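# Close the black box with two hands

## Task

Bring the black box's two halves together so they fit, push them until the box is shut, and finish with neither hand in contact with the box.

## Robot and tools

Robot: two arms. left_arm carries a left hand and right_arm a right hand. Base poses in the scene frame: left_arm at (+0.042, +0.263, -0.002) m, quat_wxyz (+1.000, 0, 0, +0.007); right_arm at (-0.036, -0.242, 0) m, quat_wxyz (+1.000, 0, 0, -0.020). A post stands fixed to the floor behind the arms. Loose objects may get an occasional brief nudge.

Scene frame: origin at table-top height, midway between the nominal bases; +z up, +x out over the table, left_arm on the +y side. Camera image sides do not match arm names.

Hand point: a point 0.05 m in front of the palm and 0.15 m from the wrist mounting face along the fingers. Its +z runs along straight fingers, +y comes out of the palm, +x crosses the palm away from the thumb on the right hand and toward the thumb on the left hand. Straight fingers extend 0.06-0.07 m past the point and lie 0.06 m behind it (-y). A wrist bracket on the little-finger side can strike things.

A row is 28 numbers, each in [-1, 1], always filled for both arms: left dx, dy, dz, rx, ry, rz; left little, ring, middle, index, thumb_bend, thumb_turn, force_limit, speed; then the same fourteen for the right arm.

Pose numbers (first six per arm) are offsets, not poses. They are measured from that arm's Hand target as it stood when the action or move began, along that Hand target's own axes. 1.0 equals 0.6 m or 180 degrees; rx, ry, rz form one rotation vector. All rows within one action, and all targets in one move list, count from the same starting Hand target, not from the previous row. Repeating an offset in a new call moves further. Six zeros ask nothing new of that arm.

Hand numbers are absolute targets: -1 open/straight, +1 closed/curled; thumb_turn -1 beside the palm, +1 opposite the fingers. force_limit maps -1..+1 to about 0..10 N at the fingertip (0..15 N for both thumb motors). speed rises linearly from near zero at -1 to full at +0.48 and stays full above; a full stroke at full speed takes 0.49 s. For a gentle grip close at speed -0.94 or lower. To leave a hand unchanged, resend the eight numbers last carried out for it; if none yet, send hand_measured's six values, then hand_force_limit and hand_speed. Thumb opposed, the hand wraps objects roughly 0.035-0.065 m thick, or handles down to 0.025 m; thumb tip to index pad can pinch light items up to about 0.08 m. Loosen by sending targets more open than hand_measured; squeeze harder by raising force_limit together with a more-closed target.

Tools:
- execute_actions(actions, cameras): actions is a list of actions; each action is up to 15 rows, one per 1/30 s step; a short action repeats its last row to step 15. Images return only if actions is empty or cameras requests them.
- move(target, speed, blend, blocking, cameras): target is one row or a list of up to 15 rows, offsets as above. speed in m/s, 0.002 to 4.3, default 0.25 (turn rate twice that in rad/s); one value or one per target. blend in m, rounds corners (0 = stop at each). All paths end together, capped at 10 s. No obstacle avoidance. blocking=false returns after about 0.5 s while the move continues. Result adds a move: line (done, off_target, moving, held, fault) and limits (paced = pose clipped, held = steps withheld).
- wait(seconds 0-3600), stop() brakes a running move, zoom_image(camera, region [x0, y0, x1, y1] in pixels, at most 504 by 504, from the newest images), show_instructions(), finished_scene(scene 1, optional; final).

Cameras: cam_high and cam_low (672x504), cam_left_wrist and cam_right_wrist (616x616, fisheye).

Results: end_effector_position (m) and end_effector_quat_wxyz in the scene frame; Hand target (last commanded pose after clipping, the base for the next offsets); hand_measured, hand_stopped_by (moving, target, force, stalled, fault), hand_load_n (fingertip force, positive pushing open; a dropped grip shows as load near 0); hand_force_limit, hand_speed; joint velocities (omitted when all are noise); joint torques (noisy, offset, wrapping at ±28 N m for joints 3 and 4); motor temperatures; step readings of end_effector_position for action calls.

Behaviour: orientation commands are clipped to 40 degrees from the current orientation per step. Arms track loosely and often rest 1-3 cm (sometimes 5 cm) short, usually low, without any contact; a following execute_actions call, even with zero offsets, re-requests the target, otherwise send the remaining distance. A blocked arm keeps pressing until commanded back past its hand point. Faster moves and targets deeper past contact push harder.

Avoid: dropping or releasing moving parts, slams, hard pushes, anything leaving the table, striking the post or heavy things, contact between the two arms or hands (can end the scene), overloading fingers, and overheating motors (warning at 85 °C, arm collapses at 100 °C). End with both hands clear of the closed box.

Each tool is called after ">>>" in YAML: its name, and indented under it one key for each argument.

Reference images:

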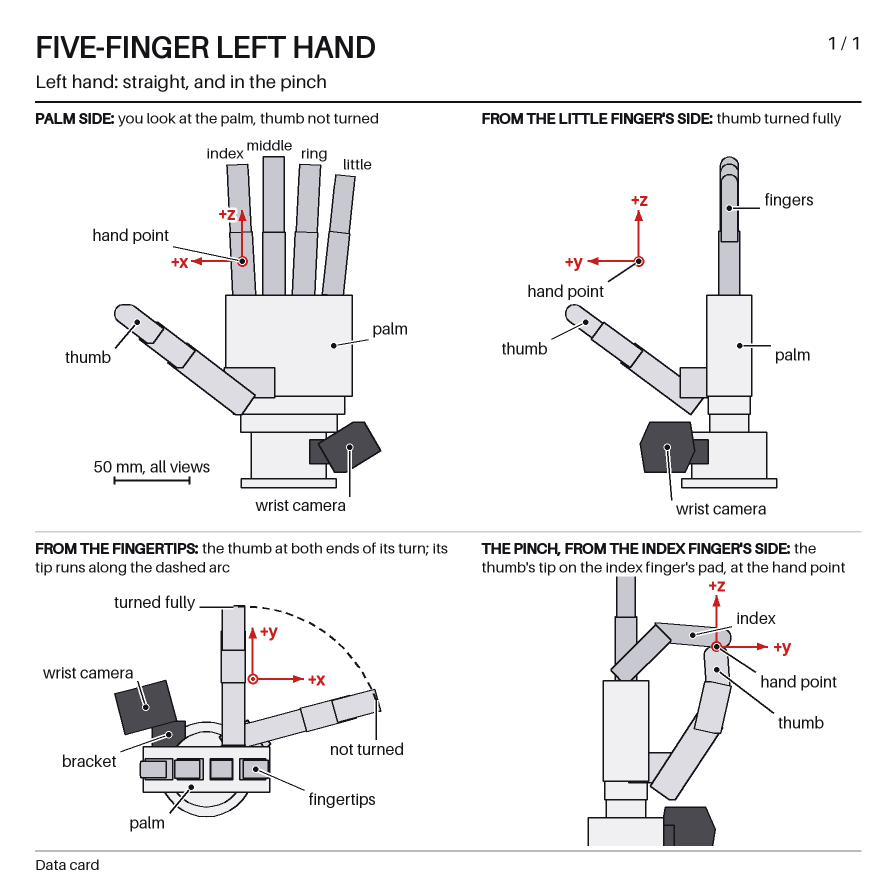

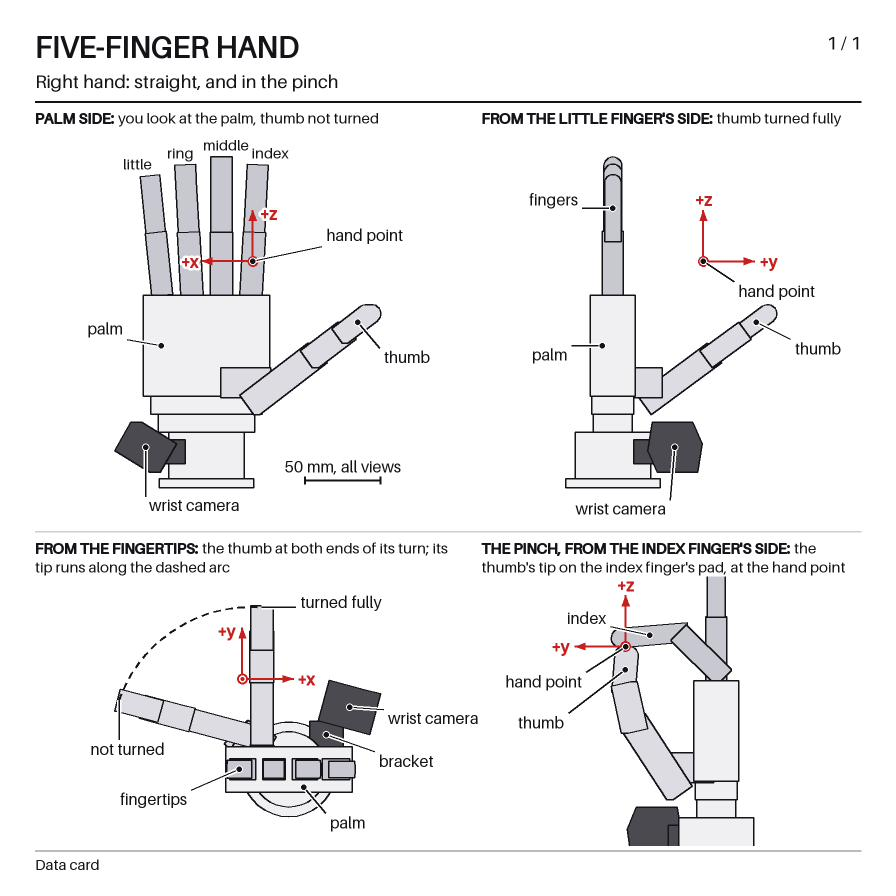

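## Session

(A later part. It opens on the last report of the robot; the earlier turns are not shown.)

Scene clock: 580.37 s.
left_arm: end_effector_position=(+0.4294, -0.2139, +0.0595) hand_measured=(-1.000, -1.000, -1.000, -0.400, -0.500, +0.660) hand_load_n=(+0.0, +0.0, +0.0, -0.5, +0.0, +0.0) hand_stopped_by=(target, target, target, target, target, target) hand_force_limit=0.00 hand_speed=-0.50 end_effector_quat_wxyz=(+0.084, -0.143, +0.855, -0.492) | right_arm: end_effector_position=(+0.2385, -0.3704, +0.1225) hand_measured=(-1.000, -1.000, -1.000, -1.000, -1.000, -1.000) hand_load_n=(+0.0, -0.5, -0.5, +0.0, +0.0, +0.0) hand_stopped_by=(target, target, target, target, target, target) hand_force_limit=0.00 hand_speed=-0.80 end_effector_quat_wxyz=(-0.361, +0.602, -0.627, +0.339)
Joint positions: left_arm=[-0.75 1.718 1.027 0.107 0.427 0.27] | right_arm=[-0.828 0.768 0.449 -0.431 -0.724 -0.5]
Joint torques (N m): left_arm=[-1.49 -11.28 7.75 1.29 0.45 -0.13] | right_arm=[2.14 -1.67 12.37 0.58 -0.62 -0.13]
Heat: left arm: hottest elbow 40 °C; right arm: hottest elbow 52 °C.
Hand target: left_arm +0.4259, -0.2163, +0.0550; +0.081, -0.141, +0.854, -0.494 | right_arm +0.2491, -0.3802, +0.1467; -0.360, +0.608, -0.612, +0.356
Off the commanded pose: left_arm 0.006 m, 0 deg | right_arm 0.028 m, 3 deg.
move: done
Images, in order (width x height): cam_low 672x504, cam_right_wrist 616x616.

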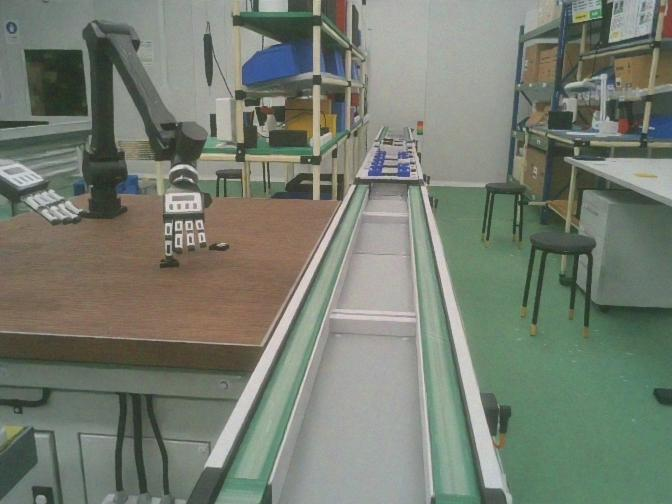

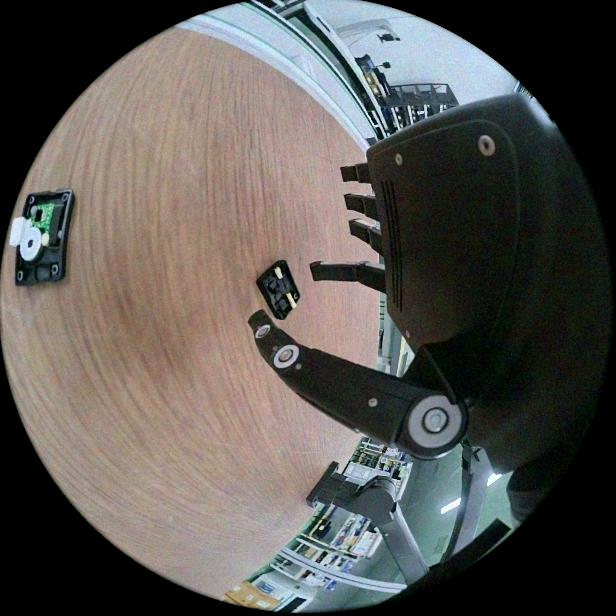

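>>> execute_actions:
  actions:
    - [[0,0,0,0,0,0,-1,-1,-1,0.3,-0.5,0.66,-0.7,-0.9,0,0,0,0,0,0,-1,-1,-1,-1,-1,-1,0,-0.8]]
  cameras: []

>>> wait:
  seconds: 3
  cameras: ["cam_right_wrist", "cam_low"]

>>> zoom_image:
  camera: "cam_right_wrist"
  region: [220, 220, 340, 340]

>>> zoom_image:
  camera: "cam_low"
  region: [140, 230, 200, 290]

Scene clock: 598.73 s.
left_arm: end_effector_position=(+0.4294, -0.2139, +0.0595) hand_measured=(-1.000, -1.000, -1.000, +0.300, -0.500, +0.660) hand_load_n=(+0.0, +0.0, +0.0, +0.0, +0.0, +0.0) hand_stopped_by=(target, target, target, target, target, target) hand_force_limit=-0.70 hand_speed=-0.90 end_effector_quat_wxyz=(+0.084, -0.143, +0.855, -0.492) | right_arm: end_effector_position=(+0.2385, -0.3704, +0.1225) hand_measured=(-1.000, -1.000, -1.000, -1.000, -1.000, -1.000) hand_load_n=(+0.0, +0.0, +0.0, +0.0, +0.0, +0.0) hand_stopped_by=(target, target, target, target, target, target) hand_force_limit=0.00 hand_speed=-0.80 end_effector_quat_wxyz=(-0.361, +0.602, -0.627, +0.339)
Joint positions: left_arm=[-0.75 1.718 1.027 0.107 0.427 0.27] | right_arm=[-0.828 0.768 0.449 -0.431 -0.724 -0.5]
Joint torques (N m): left_arm=[-1.38 -11.69 7.76 1.48 0.43 -0.03] | right_arm=[1.79 -1.96 12.36 0.58 -0.6 -0.15]
Heat: left arm: hottest elbow 38 °C; right arm: hottest elbow 52 °C.
Hand target: left_arm +0.4259, -0.2163, +0.0550; +0.081, -0.141, +0.854, -0.494 | right_arm +0.2491, -0.3802, +0.1467; -0.360, +0.608, -0.612, +0.356
Off the commanded pose: left_arm 0.006 m, 0 deg | right_arm 0.028 m, 3 deg.
Step readings (end_effector_position of left_arm | right_arm):
0: (+0.4294, -0.2139, +0.0595) | (+0.2385, -0.3704, +0.1225)
1: (+0.4294, -0.2139, +0.0595) | (+0.2385, -0.3704, +0.1225)
2: (+0.4294, -0.2139, +0.0595) | (+0.2385, -0.3704, +0.1225)
4: (+0.4294, -0.2139, +0.0595) | (+0.2385, -0.3704, +0.1225)
8: (+0.4294, -0.2139, +0.0595) | (+0.2385, -0.3704, +0.1225)
15: (+0.4294, -0.2139, +0.0595) | (+0.2385, -0.3704, +0.1225)

Scene clock: 601.73 s.
left_arm: end_effector_position=(+0.4294, -0.2139, +0.0595) hand_measured=(-1.000, -1.000, -1.000, +0.300, -0.500, +0.660) hand_load_n=(+0.0, +0.0, +0.0, +0.0, +0.0, +0.0) hand_stopped_by=(target, target, target, target, target, target) hand_force_limit=-0.70 hand_speed=-0.90 end_effector_quat_wxyz=(+0.084, -0.143, +0.855, -0.492) | right_arm: end_effector_position=(+0.2385, -0.3704, +0.1225) hand_measured=(-1.000, -1.000, -1.000, -1.000, -1.000, -1.000) hand_load_n=(+0.0, +0.0, +0.0, +0.0, +0.0, -0.5) hand_stopped_by=(target, target, target, target, target, target) hand_force_limit=0.00 hand_speed=-0.80 end_effector_quat_wxyz=(-0.361, +0.602, -0.627, +0.339)
Joint positions: left_arm=[-0.75 1.718 1.027 0.107 0.427 0.27] | right_arm=[-0.828 0.768 0.449 -0.431 -0.724 -0.5]
Joint torques (N m): left_arm=[-1.73 -11.11 7.8 1.24 0.45 -0.06] | right_arm=[2.14 -1.73 12.37 0.62 -0.62 -0.15]
Heat: left arm: hottest elbow 38 °C; right arm: hottest elbow 52 °C.
Hand target: left_arm +0.4259, -0.2163, +0.0550; +0.081, -0.141, +0.854, -0.494 | right_arm +0.2491, -0.3802, +0.1467; -0.360, +0.608, -0.612, +0.356
Off the commanded pose: left_arm 0.006 m, 0 deg | right_arm 0.028 m, 3 deg.
wait: 3.00 s; at rest by 0.17 s
Images, in order (width x height): cam_low 672x504, cam_right_wrist 616x616.

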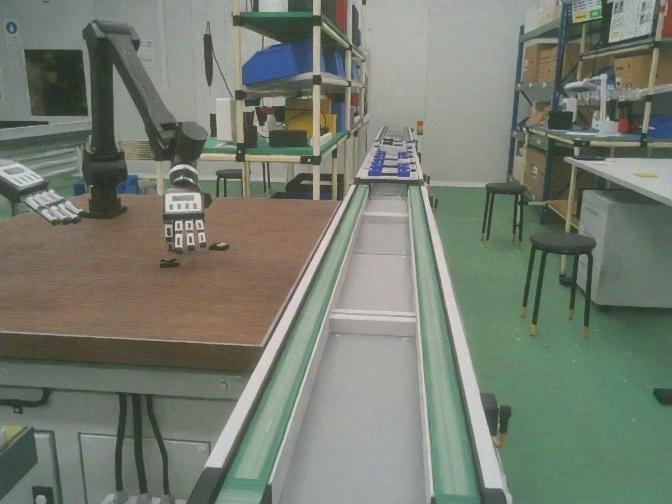

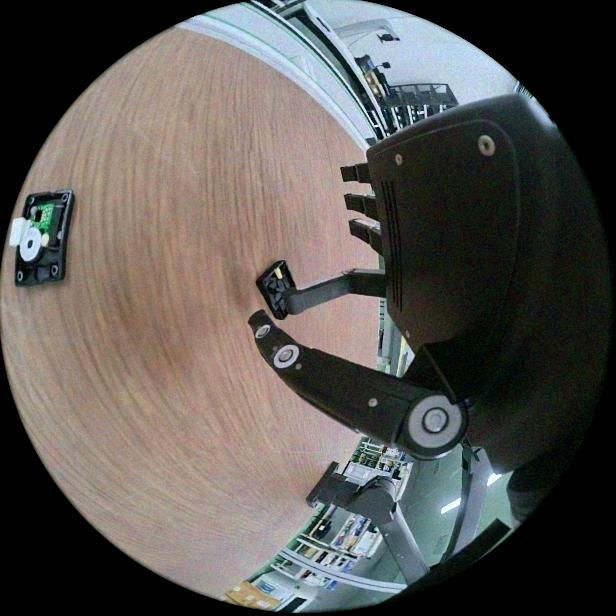

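Scaled by 4.200 from the camera's image (finer frame: 880x880).

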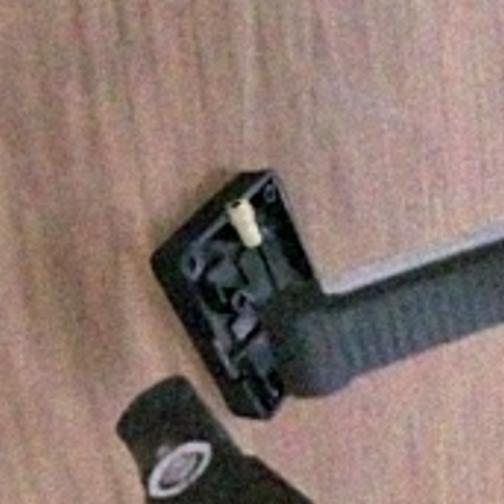

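Scaled by 8.400 from the camera's image (finer frame: 960x720).

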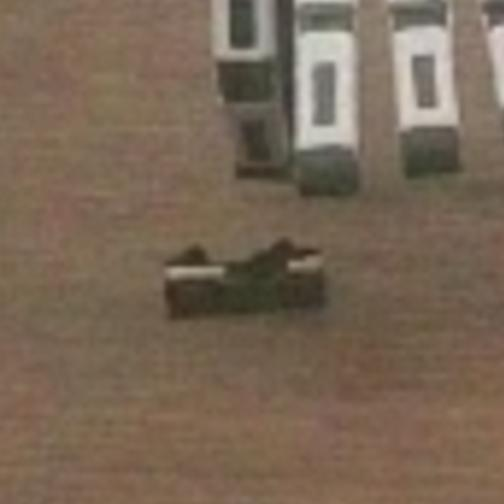

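>>> move:
  target:
    - [0,0,0,0,0,0,-1,-1,-1,-0.4,-0.5,0.66,-0.5,-0.5,0,0,0,0,0,0,-1,-1,-1,-1,-1,-1,0,-0.8]
    - [-0.0023,0.002,0.0202,0,0,0,-1,-1,-1,-0.4,-0.5,0.66,-0.5,-0.5,0,0,0,0,0,0,-1,-1,-1,-1,-1,-1,0,-0.8]
  cameras: ["cam_right_wrist","cam_low"]
  speed: 0.05

>>> zoom_image:
  camera: "cam_right_wrist"
  region: [220, 220, 340, 340]

>>> zoom_image:
  camera: "cam_low"
  region: [140, 230, 200, 290]

Scene clock: 627.53 s.
left_arm: end_effector_position=(+0.4293, -0.2136, +0.0410) hand_measured=(-1.000, -1.000, -1.000, -0.400, -0.500, +0.660) hand_load_n=(-0.5, +0.0, +0.0, +0.0, +0.0, -0.5) hand_stopped_by=(target, target, target, target, target, target) hand_force_limit=-0.50 hand_speed=-0.50 end_effector_quat_wxyz=(+0.078, -0.147, +0.859, -0.484) | right_arm: end_effector_position=(+0.2385, -0.3704, +0.1225) hand_measured=(-1.000, -1.000, -1.000, -1.000, -1.000, -1.000) hand_load_n=(+0.0, +0.0, +0.0, +0.0, +0.0, +0.0) hand_stopped_by=(target, target, target, target, target, target) hand_force_limit=0.00 hand_speed=-0.80 end_effector_quat_wxyz=(-0.361, +0.602, -0.627, +0.339)
Joint positions: left_arm=[-0.75 1.753 1.027 0.12 0.426 0.27] | right_arm=[-0.828 0.768 0.449 -0.431 -0.724 -0.5]
Joint torques (N m): left_arm=[-1.79 -11.52 9.14 1.51 0.27 -0.11] | right_arm=[2.26 -1.85 12.42 0.61 -0.62 -0.14]
Heat: left arm: hottest elbow 37 °C; right arm: hottest elbow 53 °C.
Hand target: left_arm +0.4304, -0.2253, +0.0481; +0.081, -0.141, +0.854, -0.494 | right_arm +0.2491, -0.3802, +0.1467; -0.360, +0.608, -0.612, +0.356
Off the commanded pose: left_arm 0.014 m, 1 deg | right_arm 0.028 m, 3 deg.
move: off_target (left_arm)
Images, in order (width x height): cam_low 672x504, cam_right_wrist 616x616.

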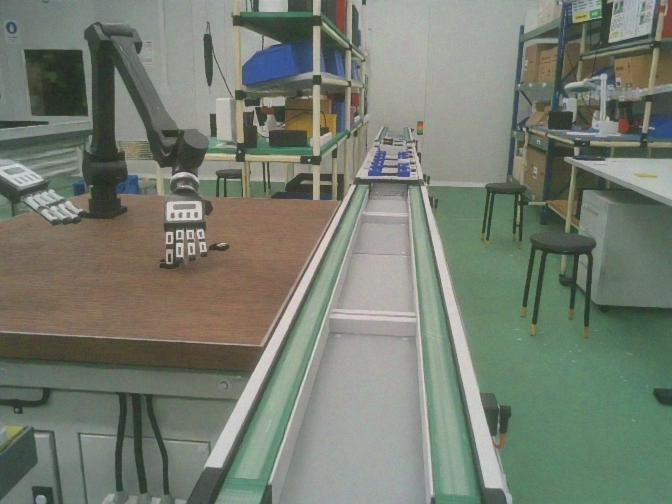

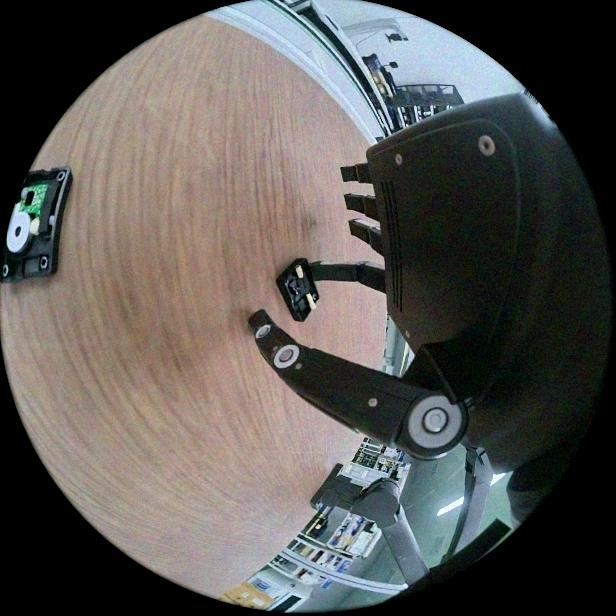

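Scaled by 4.200 from the camera's image (finer frame: 880x880).

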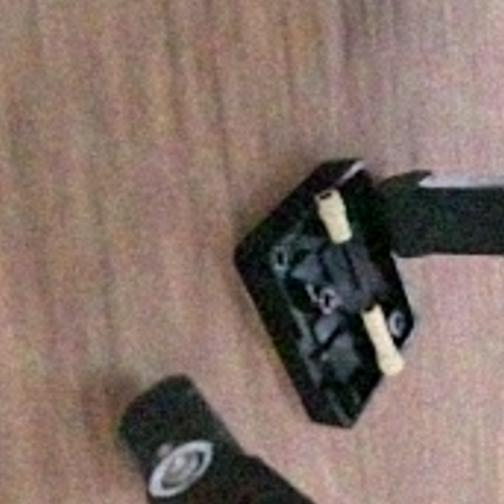

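Scaled by 8.400 from the camera's image (finer frame: 960x720).

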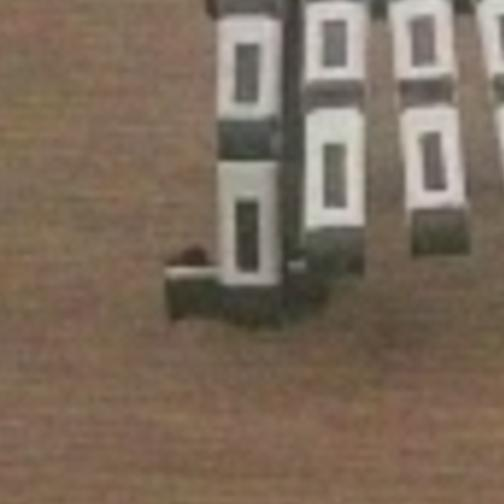

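>>> move:
  target: [-0.001,-0.0147,0.0122,0,0,0,-1,-1,-1,-0.4,-0.5,0.66,-0.5,-0.5,0,0,0,0,0,0,-1,-1,-1,-1,-1,-1,0,-0.8]
  cameras: ["cam_right_wrist","cam_low"]
  speed: 0.05

>>> zoom_image:
  camera: "cam_right_wrist"
  region: [220, 220, 340, 340]

>>> zoom_image:
  camera: "cam_low"
  region: [140, 230, 200, 290]

Scene clock: 650.17 s.
left_arm: end_effector_position=(+0.4288, -0.2143, +0.0403) hand_measured=(-1.000, -1.000, -1.000, -0.400, -0.500, +0.660) hand_load_n=(+0.0, +0.0, +0.0, +0.0, +0.0, -0.5) hand_stopped_by=(target, target, target, target, target, target) hand_force_limit=-0.50 hand_speed=-0.50 end_effector_quat_wxyz=(+0.079, -0.149, +0.859, -0.483) | right_arm: end_effector_position=(+0.2385, -0.3704, +0.1225) hand_measured=(-1.000, -1.000, -1.000, -1.000, -1.000, -1.000) hand_load_n=(-0.5, +0.0, +0.0, +0.0, +0.0, -0.5) hand_stopped_by=(target, target, target, target, target, target) hand_force_limit=0.00 hand_speed=-0.80 end_effector_quat_wxyz=(-0.361, +0.602, -0.627, +0.339)
Joint positions: left_arm=[-0.753 1.754 1.027 0.12 0.419 0.266] | right_arm=[-0.828 0.768 0.449 -0.431 -0.724 -0.5]
Joint torques (N m): left_arm=[-2.37 -10.93 11.81 0.72 0.21 -0.14] | right_arm=[2.32 -1.73 12.38 0.58 -0.62 -0.15]
Heat: left arm: hottest elbow 37 °C; right arm: hottest elbow 53 °C.
Hand target: left_arm +0.4344, -0.2352, +0.0519; +0.081, -0.141, +0.854, -0.494 | right_arm +0.2491, -0.3802, +0.1467; -0.360, +0.608, -0.612, +0.356
Off the commanded pose: left_arm 0.025 m, 2 deg | right_arm 0.028 m, 3 deg.
move: off_target (left_arm)
Images, in order (width x height): cam_low 672x504, cam_right_wrist 616x616.

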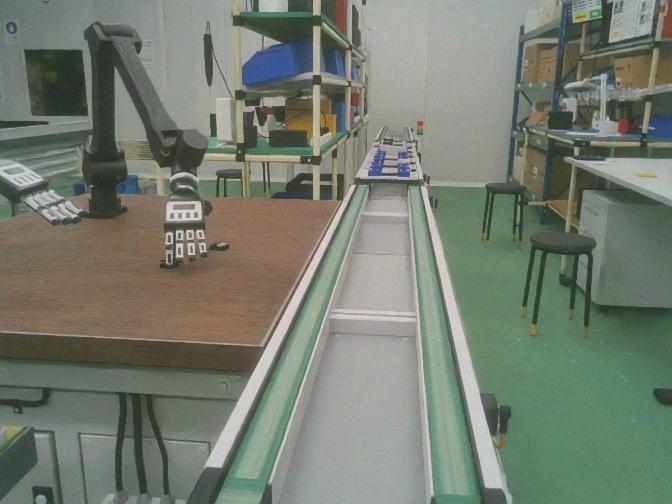

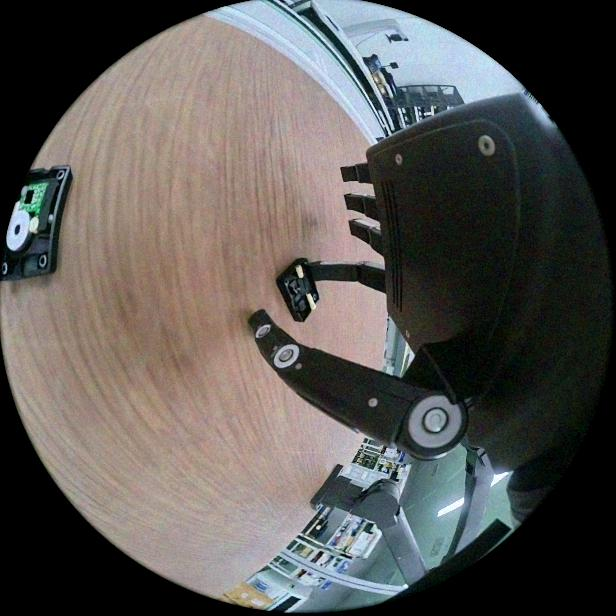

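Scaled by 4.200 from the camera's image (finer frame: 880x880).

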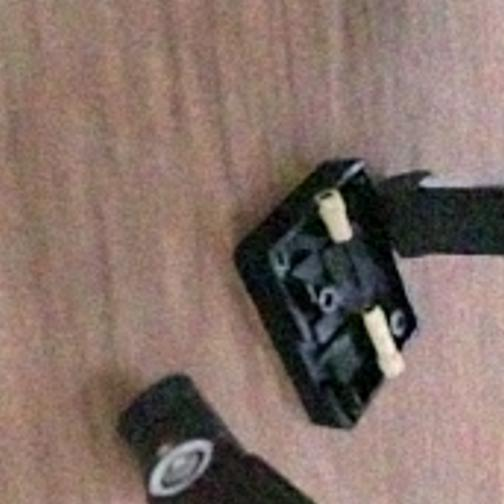

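Scaled by 8.400 from the camera's image (finer frame: 960x720).

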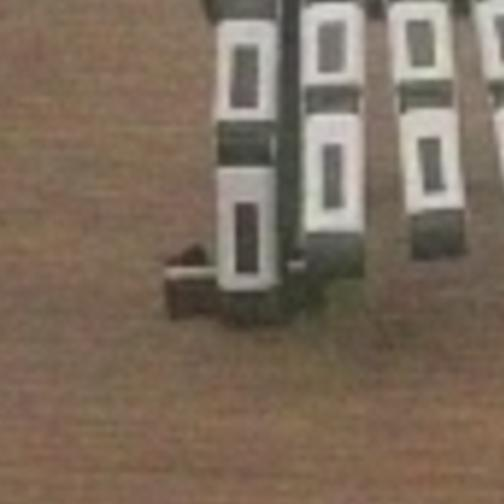

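>>> execute_actions:
  actions:
    - [[0,0,0,0,0,0,-1,-1,-1,-0.4,-0.5,0.66,-0.5,-0.5,0,0,0,0,0,0,-1,-1,-1,-1,-1,-1,0,-0.8]]
  cameras: []

Scene clock: 658.53 s.
left_arm: end_effector_position=(+0.4288, -0.2143, +0.0403) hand_measured=(-1.000, -1.000, -1.000, -0.400, -0.500, +0.660) hand_load_n=(+0.0, +0.0, +0.0, +0.5, +0.0, +0.0) hand_stopped_by=(target, target, target, target, target, target) hand_force_limit=-0.50 hand_speed=-0.50 end_effector_quat_wxyz=(+0.079, -0.149, +0.859, -0.483) | right_arm: end_effector_position=(+0.2385, -0.3704, +0.1225) hand_measured=(-1.000, -1.000, -1.000, -1.000, -1.000, -1.000) hand_load_n=(+0.0, -0.5, +0.0, +0.0, +0.0, +0.0) hand_stopped_by=(target, target, target, target, target, target) hand_force_limit=0.00 hand_speed=-0.80 end_effector_quat_wxyz=(-0.361, +0.602, -0.627, +0.339)
Joint positions: left_arm=[-0.753 1.754 1.027 0.12 0.419 0.266] | right_arm=[-0.828 0.768 0.449 -0.431 -0.724 -0.5]
Joint torques (N m): left_arm=[-2.2 -10.58 11.67 0.81 0.27 -0.14] | right_arm=[2.02 -1.85 12.37 0.59 -0.61 -0.15]
Heat: left arm: hottest elbow 37 °C; right arm: hottest elbow 53 °C.
Hand target: left_arm +0.4344, -0.2352, +0.0519; +0.081, -0.141, +0.854, -0.494 | right_arm +0.2491, -0.3802, +0.1467; -0.360, +0.608, -0.612, +0.356
Off the commanded pose: left_arm 0.025 m, 2 deg | right_arm 0.028 m, 3 deg.
Step readings (end_effector_position of left_arm | right_arm):
0: (+0.4288, -0.2143, +0.0403) | (+0.2385, -0.3704, +0.1225)
1: (+0.4288, -0.2143, +0.0403) | (+0.2385, -0.3704, +0.1225)
2: (+0.4288, -0.2143, +0.0403) | (+0.2385, -0.3704, +0.1225)
4: (+0.4288, -0.2143, +0.0403) | (+0.2385, -0.3704, +0.1225)
8: (+0.4288, -0.2143, +0.0403) | (+0.2385, -0.3704, +0.1225)
15: (+0.4288, -0.2143, +0.0403) | (+0.2385, -0.3704, +0.1225)

>>> move:
  target: [-0.001,-0.0277,0.0122,0,0,0,-1,-1,-1,-0.4,-0.5,0.66,-0.5,-0.5,0,0,0,0,0,0,-1,-1,-1,-1,-1,-1,0,-0.8]
  cameras: []
  speed: 0.1

Scene clock: 666.10 s.
left_arm: end_effector_position=(+0.4325, -0.2294, +0.0481) hand_measured=(-1.000, -1.000, -1.000, -0.400, -0.500, +0.660) hand_load_n=(+0.0, +0.0, +0.0, +0.0, +0.0, +0.0) hand_stopped_by=(target, target, target, target, target, target) hand_force_limit=-0.50 hand_speed=-0.50 end_effector_quat_wxyz=(+0.078, -0.148, +0.860, -0.482) | right_arm: end_effector_position=(+0.2385, -0.3704, +0.1225) hand_measured=(-1.000, -1.000, -1.000, -1.000, -1.000, -1.000) hand_load_n=(+0.0, +0.0, +0.0, +0.0, +0.0, +0.0) hand_stopped_by=(target, target, target, target, target, target) hand_force_limit=0.00 hand_speed=-0.80 end_effector_quat_wxyz=(-0.361, +0.602, -0.627, +0.339)
Joint positions: left_arm=[-0.769 1.768 1.075 0.087 0.409 0.259] | right_arm=[-0.828 0.768 0.449 -0.431 -0.724 -0.5]
Joint torques (N m): left_arm=[-1.67 -11.87 12.07 0.68 0.19 -0.15] | right_arm=[2.14 -2.08 12.36 0.58 -0.62 -0.13]
Heat: left arm: hottest elbow 38 °C; right arm: hottest elbow 53 °C.
Hand target: left_arm +0.4397, -0.2488, +0.0626; +0.081, -0.141, +0.854, -0.494 | right_arm +0.2491, -0.3802, +0.1467; -0.360, +0.608, -0.612, +0.356
Off the commanded pose: left_arm 0.025 m, 2 deg | right_arm 0.028 m, 3 deg.
move: off_target (left_arm)

>>> execute_actions:
  actions:
    - [[0,0,0,0,0,0,-1,-1,-1,0.3,-0.5,0.66,-0.7,-0.9,0,0,0,0,0,0,-1,-1,-1,-1,-1,-1,0,-0.8]]
  cameras: ["cam_right_wrist", "cam_low"]

>>> zoom_image:
  camera: "cam_right_wrist"
  region: [220, 220, 340, 340]

>>> zoom_image:
  camera: "cam_low"
  region: [140, 230, 200, 290]

Scene clock: 672.87 s.
left_arm: end_effector_position=(+0.4325, -0.2294, +0.0481) hand_measured=(-1.000, -1.000, -1.000, +0.300, -0.500, +0.660) hand_load_n=(+0.0, +0.0, +0.0, +0.0, +0.0, +0.0) hand_stopped_by=(target, target, target, target, target, target) hand_force_limit=-0.70 hand_speed=-0.90 end_effector_quat_wxyz=(+0.078, -0.148, +0.860, -0.482) | right_arm: end_effector_position=(+0.2385, -0.3704, +0.1225) hand_measured=(-1.000, -1.000, -1.000, -1.000, -1.000, -1.000) hand_load_n=(+0.0, +0.0, +0.0, +0.0, +0.0, -0.5) hand_stopped_by=(target, target, target, target, target, target) hand_force_limit=0.00 hand_speed=-0.80 end_effector_quat_wxyz=(-0.361, +0.602, -0.627, +0.339)
Joint positions: left_arm=[-0.769 1.768 1.075 0.087 0.409 0.259] | right_arm=[-0.828 0.768 0.449 -0.431 -0.724 -0.5]
Joint torques (N m): left_arm=[-1.85 -11.22 12.05 0.66 0.23 -0.12] | right_arm=[1.96 -1.9 12.36 0.62 -0.63 -0.15]
Heat: left arm: hottest elbow 40 °C; right arm: hottest elbow 54 °C.
Hand target: left_arm +0.4397, -0.2488, +0.0626; +0.081, -0.141, +0.854, -0.494 | right_arm +0.2491, -0.3802, +0.1467; -0.360, +0.608, -0.612, +0.356
Off the commanded pose: left_arm 0.025 m, 2 deg | right_arm 0.028 m, 3 deg.
Step readings (end_effector_position of left_arm | right_arm):
0: (+0.4325, -0.2294, +0.0481) | (+0.2385, -0.3704, +0.1225)
1: (+0.4325, -0.2294, +0.0481) | (+0.2385, -0.3704, +0.1225)
2: (+0.4325, -0.2294, +0.0481) | (+0.2385, -0.3704, +0.1225)
4: (+0.4325, -0.2294, +0.0481) | (+0.2385, -0.3704, +0.1225)
8: (+0.4325, -0.2294, +0.0481) | (+0.2385, -0.3704, +0.1225)
15: (+0.4325, -0.2294, +0.0481) | (+0.2385, -0.3704, +0.1225)
Images, in order (width x height): cam_low 672x504, cam_right_wrist 616x616.

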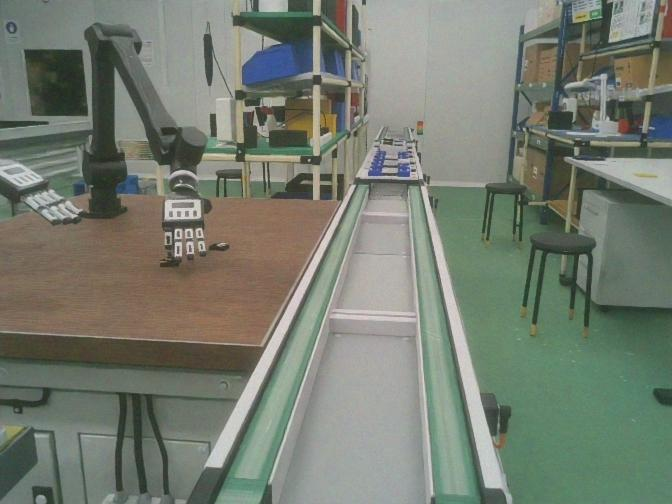

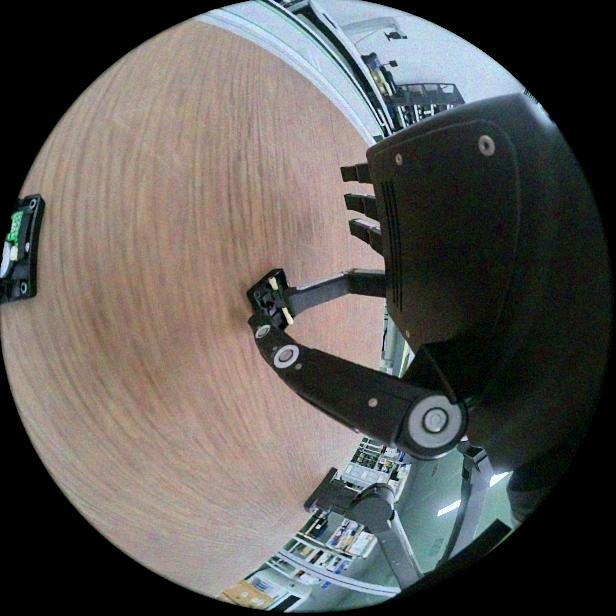

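Scaled by 4.200 from the camera's image (finer frame: 880x880).

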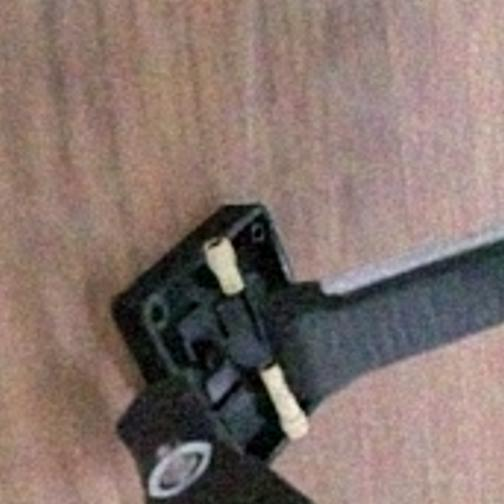

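Scaled by 8.400 from the camera's image (finer frame: 960x720).

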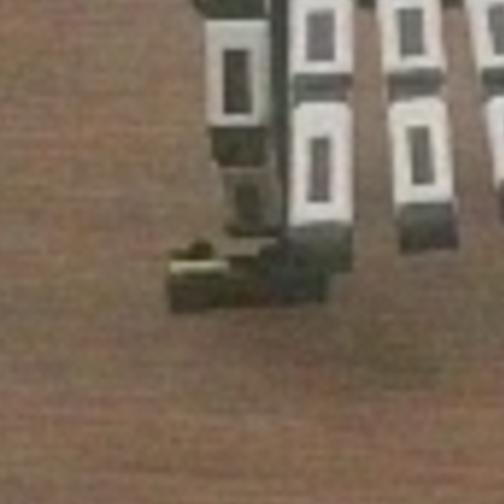

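>>> move:
  target:
    - [0,0,0,0,0,0,-1,-1,-1,-0.4,-0.5,0.66,-0.5,-0.5,0,0,0,0,0,0,-1,-1,-1,-1,-1,-1,0,-0.8]
    - [-0.0082,0.0333,-0.0157,0,0,0,-1,-1,-1,-0.4,-0.5,0.66,-0.5,-0.5,0,0,0,0,0,0,-1,-1,-1,-1,-1,-1,0,-0.8]
  cameras: ["cam_right_wrist","cam_low"]
  speed: 0.1

>>> zoom_image:
  camera: "cam_right_wrist"
  region: [220, 220, 340, 340]

>>> zoom_image:
  camera: "cam_low"
  region: [140, 230, 200, 290]

Scene clock: 695.07 s.
left_arm: end_effector_position=(+0.4321, -0.2326, +0.0514) hand_measured=(-1.000, -1.000, -1.000, -0.400, -0.500, +0.660) hand_load_n=(+0.0, +0.0, -0.5, +0.0, +0.0, +0.0) hand_stopped_by=(target, target, target, target, target, target) hand_force_limit=-0.50 hand_speed=-0.50 end_effector_quat_wxyz=(+0.076, -0.142, +0.856, -0.491) | right_arm: end_effector_position=(+0.2385, -0.3704, +0.1225) hand_measured=(-1.000, -1.000, -1.000, -1.000, -1.000, -1.000) hand_load_n=(+0.0, +0.0, +0.0, +0.0, +0.0, +0.0) hand_stopped_by=(target, target, target, target, target, target) hand_force_limit=0.00 hand_speed=-0.80 end_effector_quat_wxyz=(-0.361, +0.602, -0.627, +0.339)
Joint positions: left_arm=[-0.769 1.768 1.075 0.103 0.424 0.259] | right_arm=[-0.828 0.768 0.449 -0.431 -0.724 -0.5]
Joint torques (N m): left_arm=[-0.26 -12.92 8.09 1.5 0.47 0.01] | right_arm=[2.08 -1.55 12.37 0.51 -0.62 -0.15]
Heat: left arm: hottest elbow 44 °C; right arm: hottest elbow 54 °C.
Hand target: left_arm +0.4385, -0.2300, +0.0500; +0.081, -0.141, +0.854, -0.494 | right_arm +0.2491, -0.3802, +0.1467; -0.360, +0.608, -0.612, +0.356
Off the commanded pose: left_arm 0.007 m, 1 deg | right_arm 0.028 m, 3 deg.
move: done
Images, in order (width x height): cam_low 672x504, cam_right_wrist 616x616.

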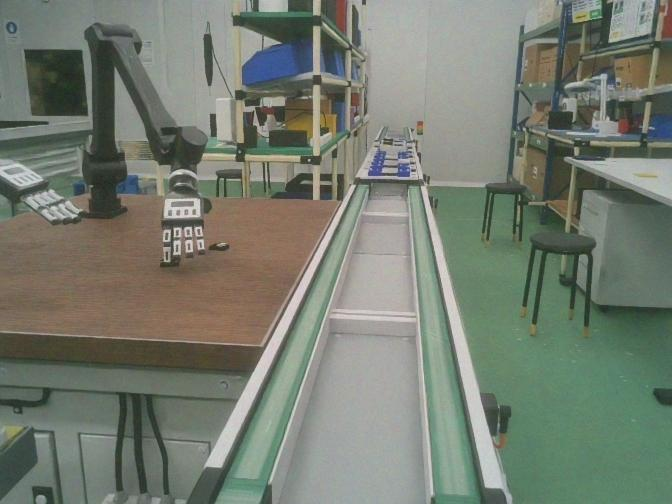

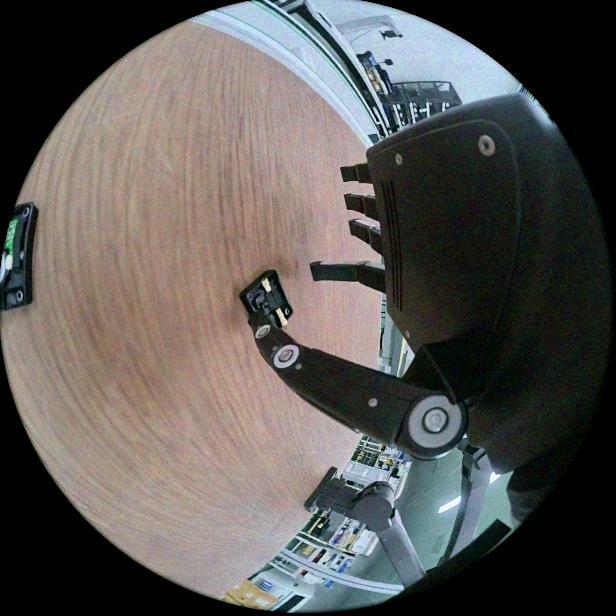

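Scaled by 4.200 from the camera's image (finer frame: 880x880).

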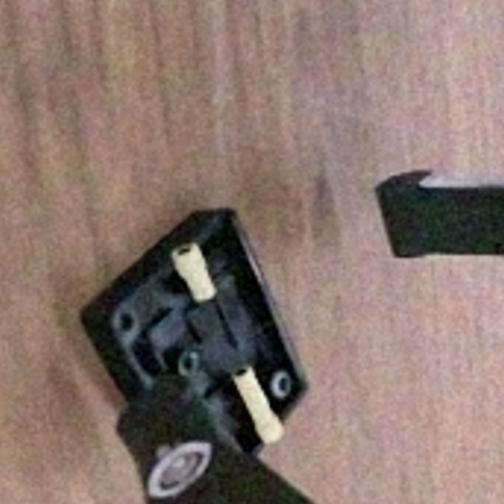

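Scaled by 8.400 from the camera's image (finer frame: 960x720).

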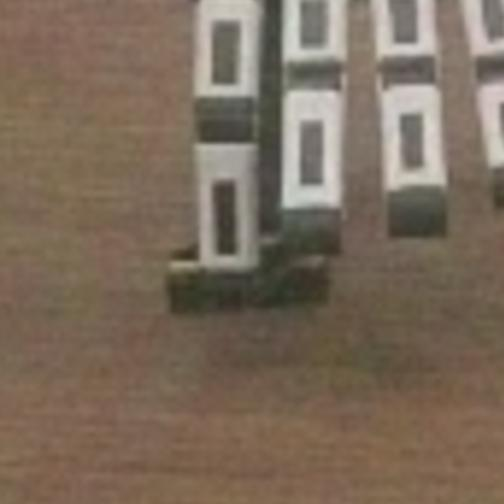

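>>> move:
  target:
    - [0,-0.0433,-0.025,0,0,0,-1,-1,-1,-0.4,-0.5,0.66,-0.5,-0.5,0,0,0,0,0,0,-1,-1,-1,-1,-1,-1,0,-0.8]
    - [0.0047,0.003,0,0,0,0,-1,-1,-1,-0.4,-0.5,0.66,-0.5,-0.5,0,0,0,0,0,0,-1,-1,-1,-1,-1,-1,0,-0.8]
  cameras: []
  speed: 0.1

Scene clock: 706.90 s.
left_arm: end_effector_position=(+0.4332, -0.2336, +0.0536) hand_measured=(-1.000, -1.000, -1.000, -0.400, -0.500, +0.660) hand_load_n=(+0.0, +0.0, +0.0, +0.0, +0.0, +0.0) hand_stopped_by=(target, target, target, target, target, target) hand_force_limit=-0.50 hand_speed=-0.50 end_effector_quat_wxyz=(+0.078, -0.140, +0.855, -0.494) | right_arm: end_effector_position=(+0.2385, -0.3704, +0.1225) hand_measured=(-1.000, -1.000, -1.000, -1.000, -1.000, -1.000) hand_load_n=(+0.0, +0.0, +0.0, +0.0, +0.0, +0.0) hand_stopped_by=(target, target, target, target, target, target) hand_force_limit=0.00 hand_speed=-0.80 end_effector_quat_wxyz=(-0.361, +0.602, -0.627, +0.339)
Joint positions: left_arm=[-0.769 1.767 1.075 0.11 0.424 0.259] | right_arm=[-0.828 0.768 0.449 -0.431 -0.724 -0.5]
Joint torques (N m): left_arm=[-0.56 -11.75 7.51 1.46 0.32 -0.02] | right_arm=[2.08 -1.67 12.44 0.57 -0.61 -0.14]
Heat: left arm: hottest elbow 42 °C; right arm: hottest elbow 54 °C.
Hand target: left_arm +0.4356, -0.2301, +0.0485; +0.081, -0.141, +0.854, -0.494 | right_arm +0.2491, -0.3802, +0.1467; -0.360, +0.608, -0.612, +0.356
Off the commanded pose: left_arm 0.007 m, 0 deg | right_arm 0.028 m, 3 deg.
move: done

>>> execute_actions:
  actions:
    - [[0,-0.0433,-0.025,0,0,0,-1,-1,-1,-0.4,-0.5,0.66,-0.5,-0.5,0,0,0,0,0,0,-1,-1,-1,-1,-1,-1,0,-0.8]]
  cameras: []

Scene clock: 709.60 s.
left_arm: end_effector_position=(+0.4271, -0.2278, +0.0629) hand_measured=(-1.000, -1.000, -1.000, -0.400, -0.500, +0.660) hand_load_n=(+0.0, +0.0, +0.0, +0.0, +0.0, +0.0) hand_stopped_by=(target, target, target, target, target, target) hand_force_limit=-0.50 hand_speed=-0.50 end_effector_quat_wxyz=(+0.072, -0.144, +0.859, -0.485) | right_arm: end_effector_position=(+0.2385, -0.3704, +0.1225) hand_measured=(-1.000, -1.000, -1.000, -1.000, -1.000, -1.000) hand_load_n=(+0.0, +0.0, +0.0, +0.0, +0.0, +0.0) hand_stopped_by=(target, target, target, target, target, target) hand_force_limit=0.00 hand_speed=-0.80 end_effector_quat_wxyz=(-0.361, +0.602, -0.627, +0.339)
Joint positions: left_arm=[-0.769 1.736 1.075 0.055 0.424 0.259] | right_arm=[-0.828 0.768 0.449 -0.431 -0.724 -0.5]
Joint torques (N m): left_arm=[-0.5 -13.51 9.76 0.77 0.3 -0.02] | right_arm=[2.08 -1.73 12.34 0.57 -0.63 -0.13]
Heat: left arm: hottest elbow 42 °C; right arm: hottest elbow 54 °C.
Hand target: left_arm +0.4355, -0.2300, +0.0783; +0.081, -0.142, +0.854, -0.494 | right_arm +0.2491, -0.3802, +0.1467; -0.360, +0.608, -0.612, +0.356
Off the commanded pose: left_arm 0.018 m, 2 deg | right_arm 0.028 m, 3 deg.
Step readings (end_effector_position of left_arm | right_arm):
0: (+0.4332, -0.2336, +0.0536) | (+0.2385, -0.3704, +0.1225)
1: (+0.4321, -0.2326, +0.0531) | (+0.2385, -0.3704, +0.1225)
2: (+0.4302, -0.2308, +0.0527) | (+0.2385, -0.3704, +0.1225)
4: (+0.4275, -0.2283, +0.0543) | (+0.2385, -0.3704, +0.1225)
8: (+0.4271, -0.2279, +0.0610) | (+0.2385, -0.3704, +0.1225)
15: (+0.4271, -0.2279, +0.0630) | (+0.2385, -0.3704, +0.1225)

>>> move:
  target:
    - [-0.0055,-0.0118,-0.086,0,0,0,-1,-1,-1,-0.4,-0.5,0.66,-0.5,-0.5,0,0,0,0,0,0,-1,-1,-1,-1,-1,-1,0,-0.8]
    - [0,0.0433,0.025,0,0,0,-1,-1,-1,-0.4,-0.5,0.66,-0.5,-0.5,0,0,0,0,0,0,-1,-1,-1,-1,-1,-1,0,-0.8]
  cameras: []
  speed: 0.1

Scene clock: 718.73 s.
left_arm: end_effector_position=(+0.4332, -0.2133, +0.0405) hand_measured=(-1.000, -1.000, -1.000, -0.400, -0.500, +0.660) hand_load_n=(+0.0, +0.0, +0.0, +0.0, +0.0, +0.0) hand_stopped_by=(target, target, target, target, target, target) hand_force_limit=-0.50 hand_speed=-0.50 end_effector_quat_wxyz=(+0.079, -0.149, +0.859, -0.483) | right_arm: end_effector_position=(+0.2385, -0.3704, +0.1225) hand_measured=(-1.000, -1.000, -1.000, -1.000, -1.000, -1.000) hand_load_n=(+0.0, +0.0, +0.0, +0.0, +0.0, +0.0) hand_stopped_by=(target, target, target, target, target, target) hand_force_limit=0.00 hand_speed=-0.80 end_effector_quat_wxyz=(-0.361, +0.602, -0.627, +0.339)
Joint positions: left_arm=[-0.746 1.759 1.036 0.114 0.425 0.271] | right_arm=[-0.828 0.768 0.449 -0.431 -0.724 -0.5]
Joint torques (N m): left_arm=[-2.73 -11.99 10.44 1.36 0.28 -0.11] | right_arm=[2.2 -1.67 12.44 0.61 -0.62 -0.15]
Heat: left arm: hottest elbow 42 °C; right arm: hottest elbow 54 °C.
Hand target: left_arm +0.4356, -0.2302, +0.0486; +0.081, -0.141, +0.854, -0.494 | right_arm +0.2491, -0.3802, +0.1467; -0.360, +0.608, -0.612, +0.356
Off the commanded pose: left_arm 0.019 m, 2 deg | right_arm 0.028 m, 3 deg.
move: off_target (left_arm)

>>> move:
  target:
    - [-0.0043,-0.0647,-0.0982,0,0,0,-1,-1,-1,-0.4,-0.5,0.66,-0.5,-0.5,0,0,0,0,0,0,-1,-1,-1,-1,-1,-1,0,-0.8]
    - [0.0012,-0.0122,0.011,0,0,0,-1,-1,-1,-0.4,-0.5,0.66,-0.5,-0.5,0,0,0,0,0,0,-1,-1,-1,-1,-1,-1,0,-0.8]
  cameras: ["cam_right_wrist","cam_low"]
  speed: 0.1

>>> zoom_image:
  camera: "cam_right_wrist"
  region: [220, 220, 340, 340]

>>> zoom_image:
  camera: "cam_low"
  region: [140, 230, 200, 290]

Scene clock: 727.20 s.
left_arm: end_effector_position=(+0.4311, -0.2171, +0.0404) hand_measured=(-1.000, -1.000, -1.000, -0.400, -0.500, +0.660) hand_load_n=(+0.0, +0.0, +0.0, -0.5, +0.0, +0.0) hand_stopped_by=(target, target, target, target, target, target) hand_force_limit=-0.50 hand_speed=-0.50 end_effector_quat_wxyz=(+0.076, -0.151, +0.861, -0.480) | right_arm: end_effector_position=(+0.2385, -0.3704, +0.1225) hand_measured=(-1.000, -1.000, -1.000, -1.000, -1.000, -1.000) hand_load_n=(+0.0, +0.0, +0.0, +0.0, +0.0, +0.0) hand_stopped_by=(target, target, target, target, target, target) hand_force_limit=0.00 hand_speed=-0.80 end_effector_quat_wxyz=(-0.361, +0.602, -0.627, +0.339)
Joint positions: left_arm=[-0.754 1.762 1.045 0.102 0.419 0.265] | right_arm=[-0.828 0.768 0.449 -0.431 -0.724 -0.5]
Joint torques (N m): left_arm=[-2.32 -11.11 11.77 1.32 0.19 -0.12] | right_arm=[2.08 -1.9 12.4 0.55 -0.62 -0.15]
Heat: left arm: hottest elbow 42 °C; right arm: hottest elbow 54 °C.
Hand target: left_arm +0.4379, -0.2392, +0.0515; +0.081, -0.141, +0.854, -0.494 | right_arm +0.2491, -0.3802, +0.1467; -0.360, +0.608, -0.612, +0.356
Off the commanded pose: left_arm 0.026 m, 2 deg | right_arm 0.028 m, 3 deg.
move: off_target (left_arm)
Images, in order (width x height): cam_low 672x504, cam_right_wrist 616x616.

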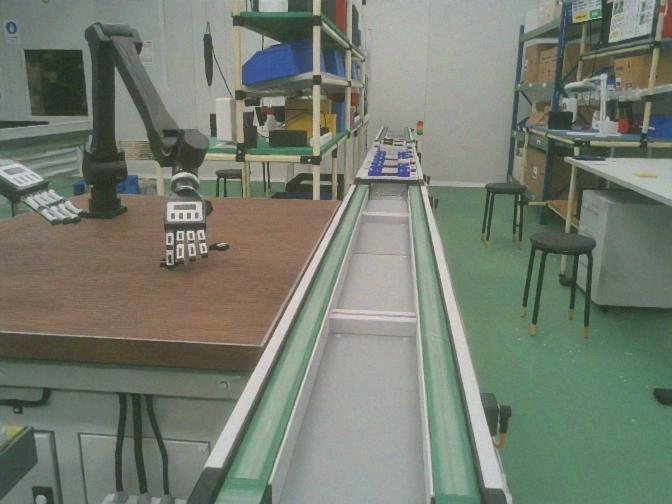

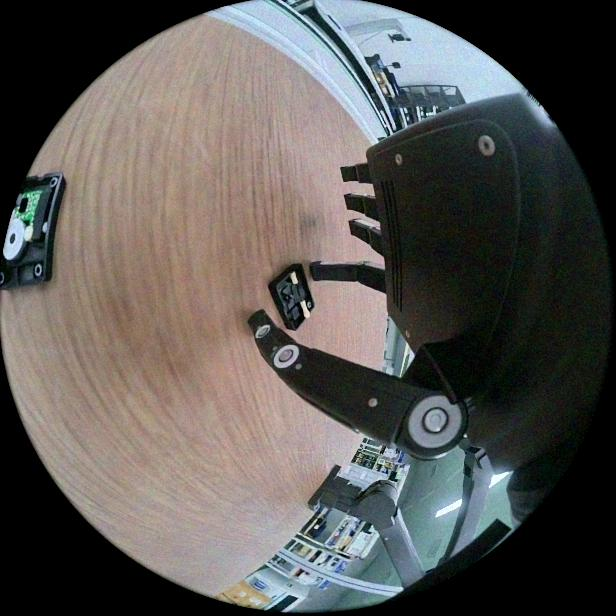

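Scaled by 4.200 from the camera's image (finer frame: 880x880).

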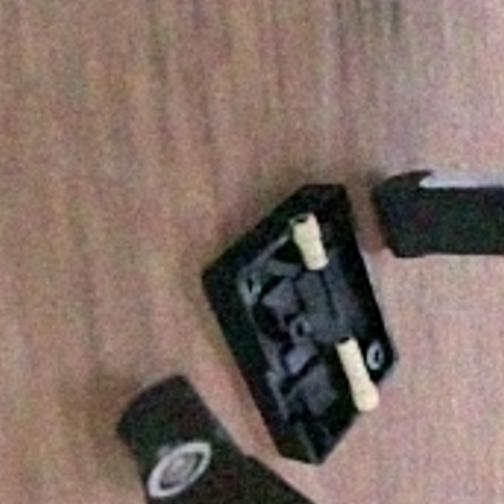

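Scaled by 8.400 from the camera's image (finer frame: 960x720).

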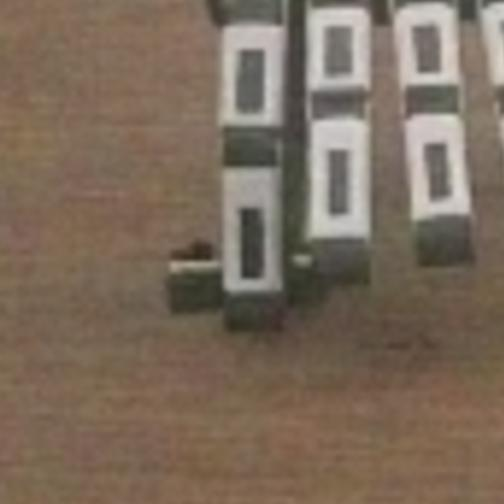

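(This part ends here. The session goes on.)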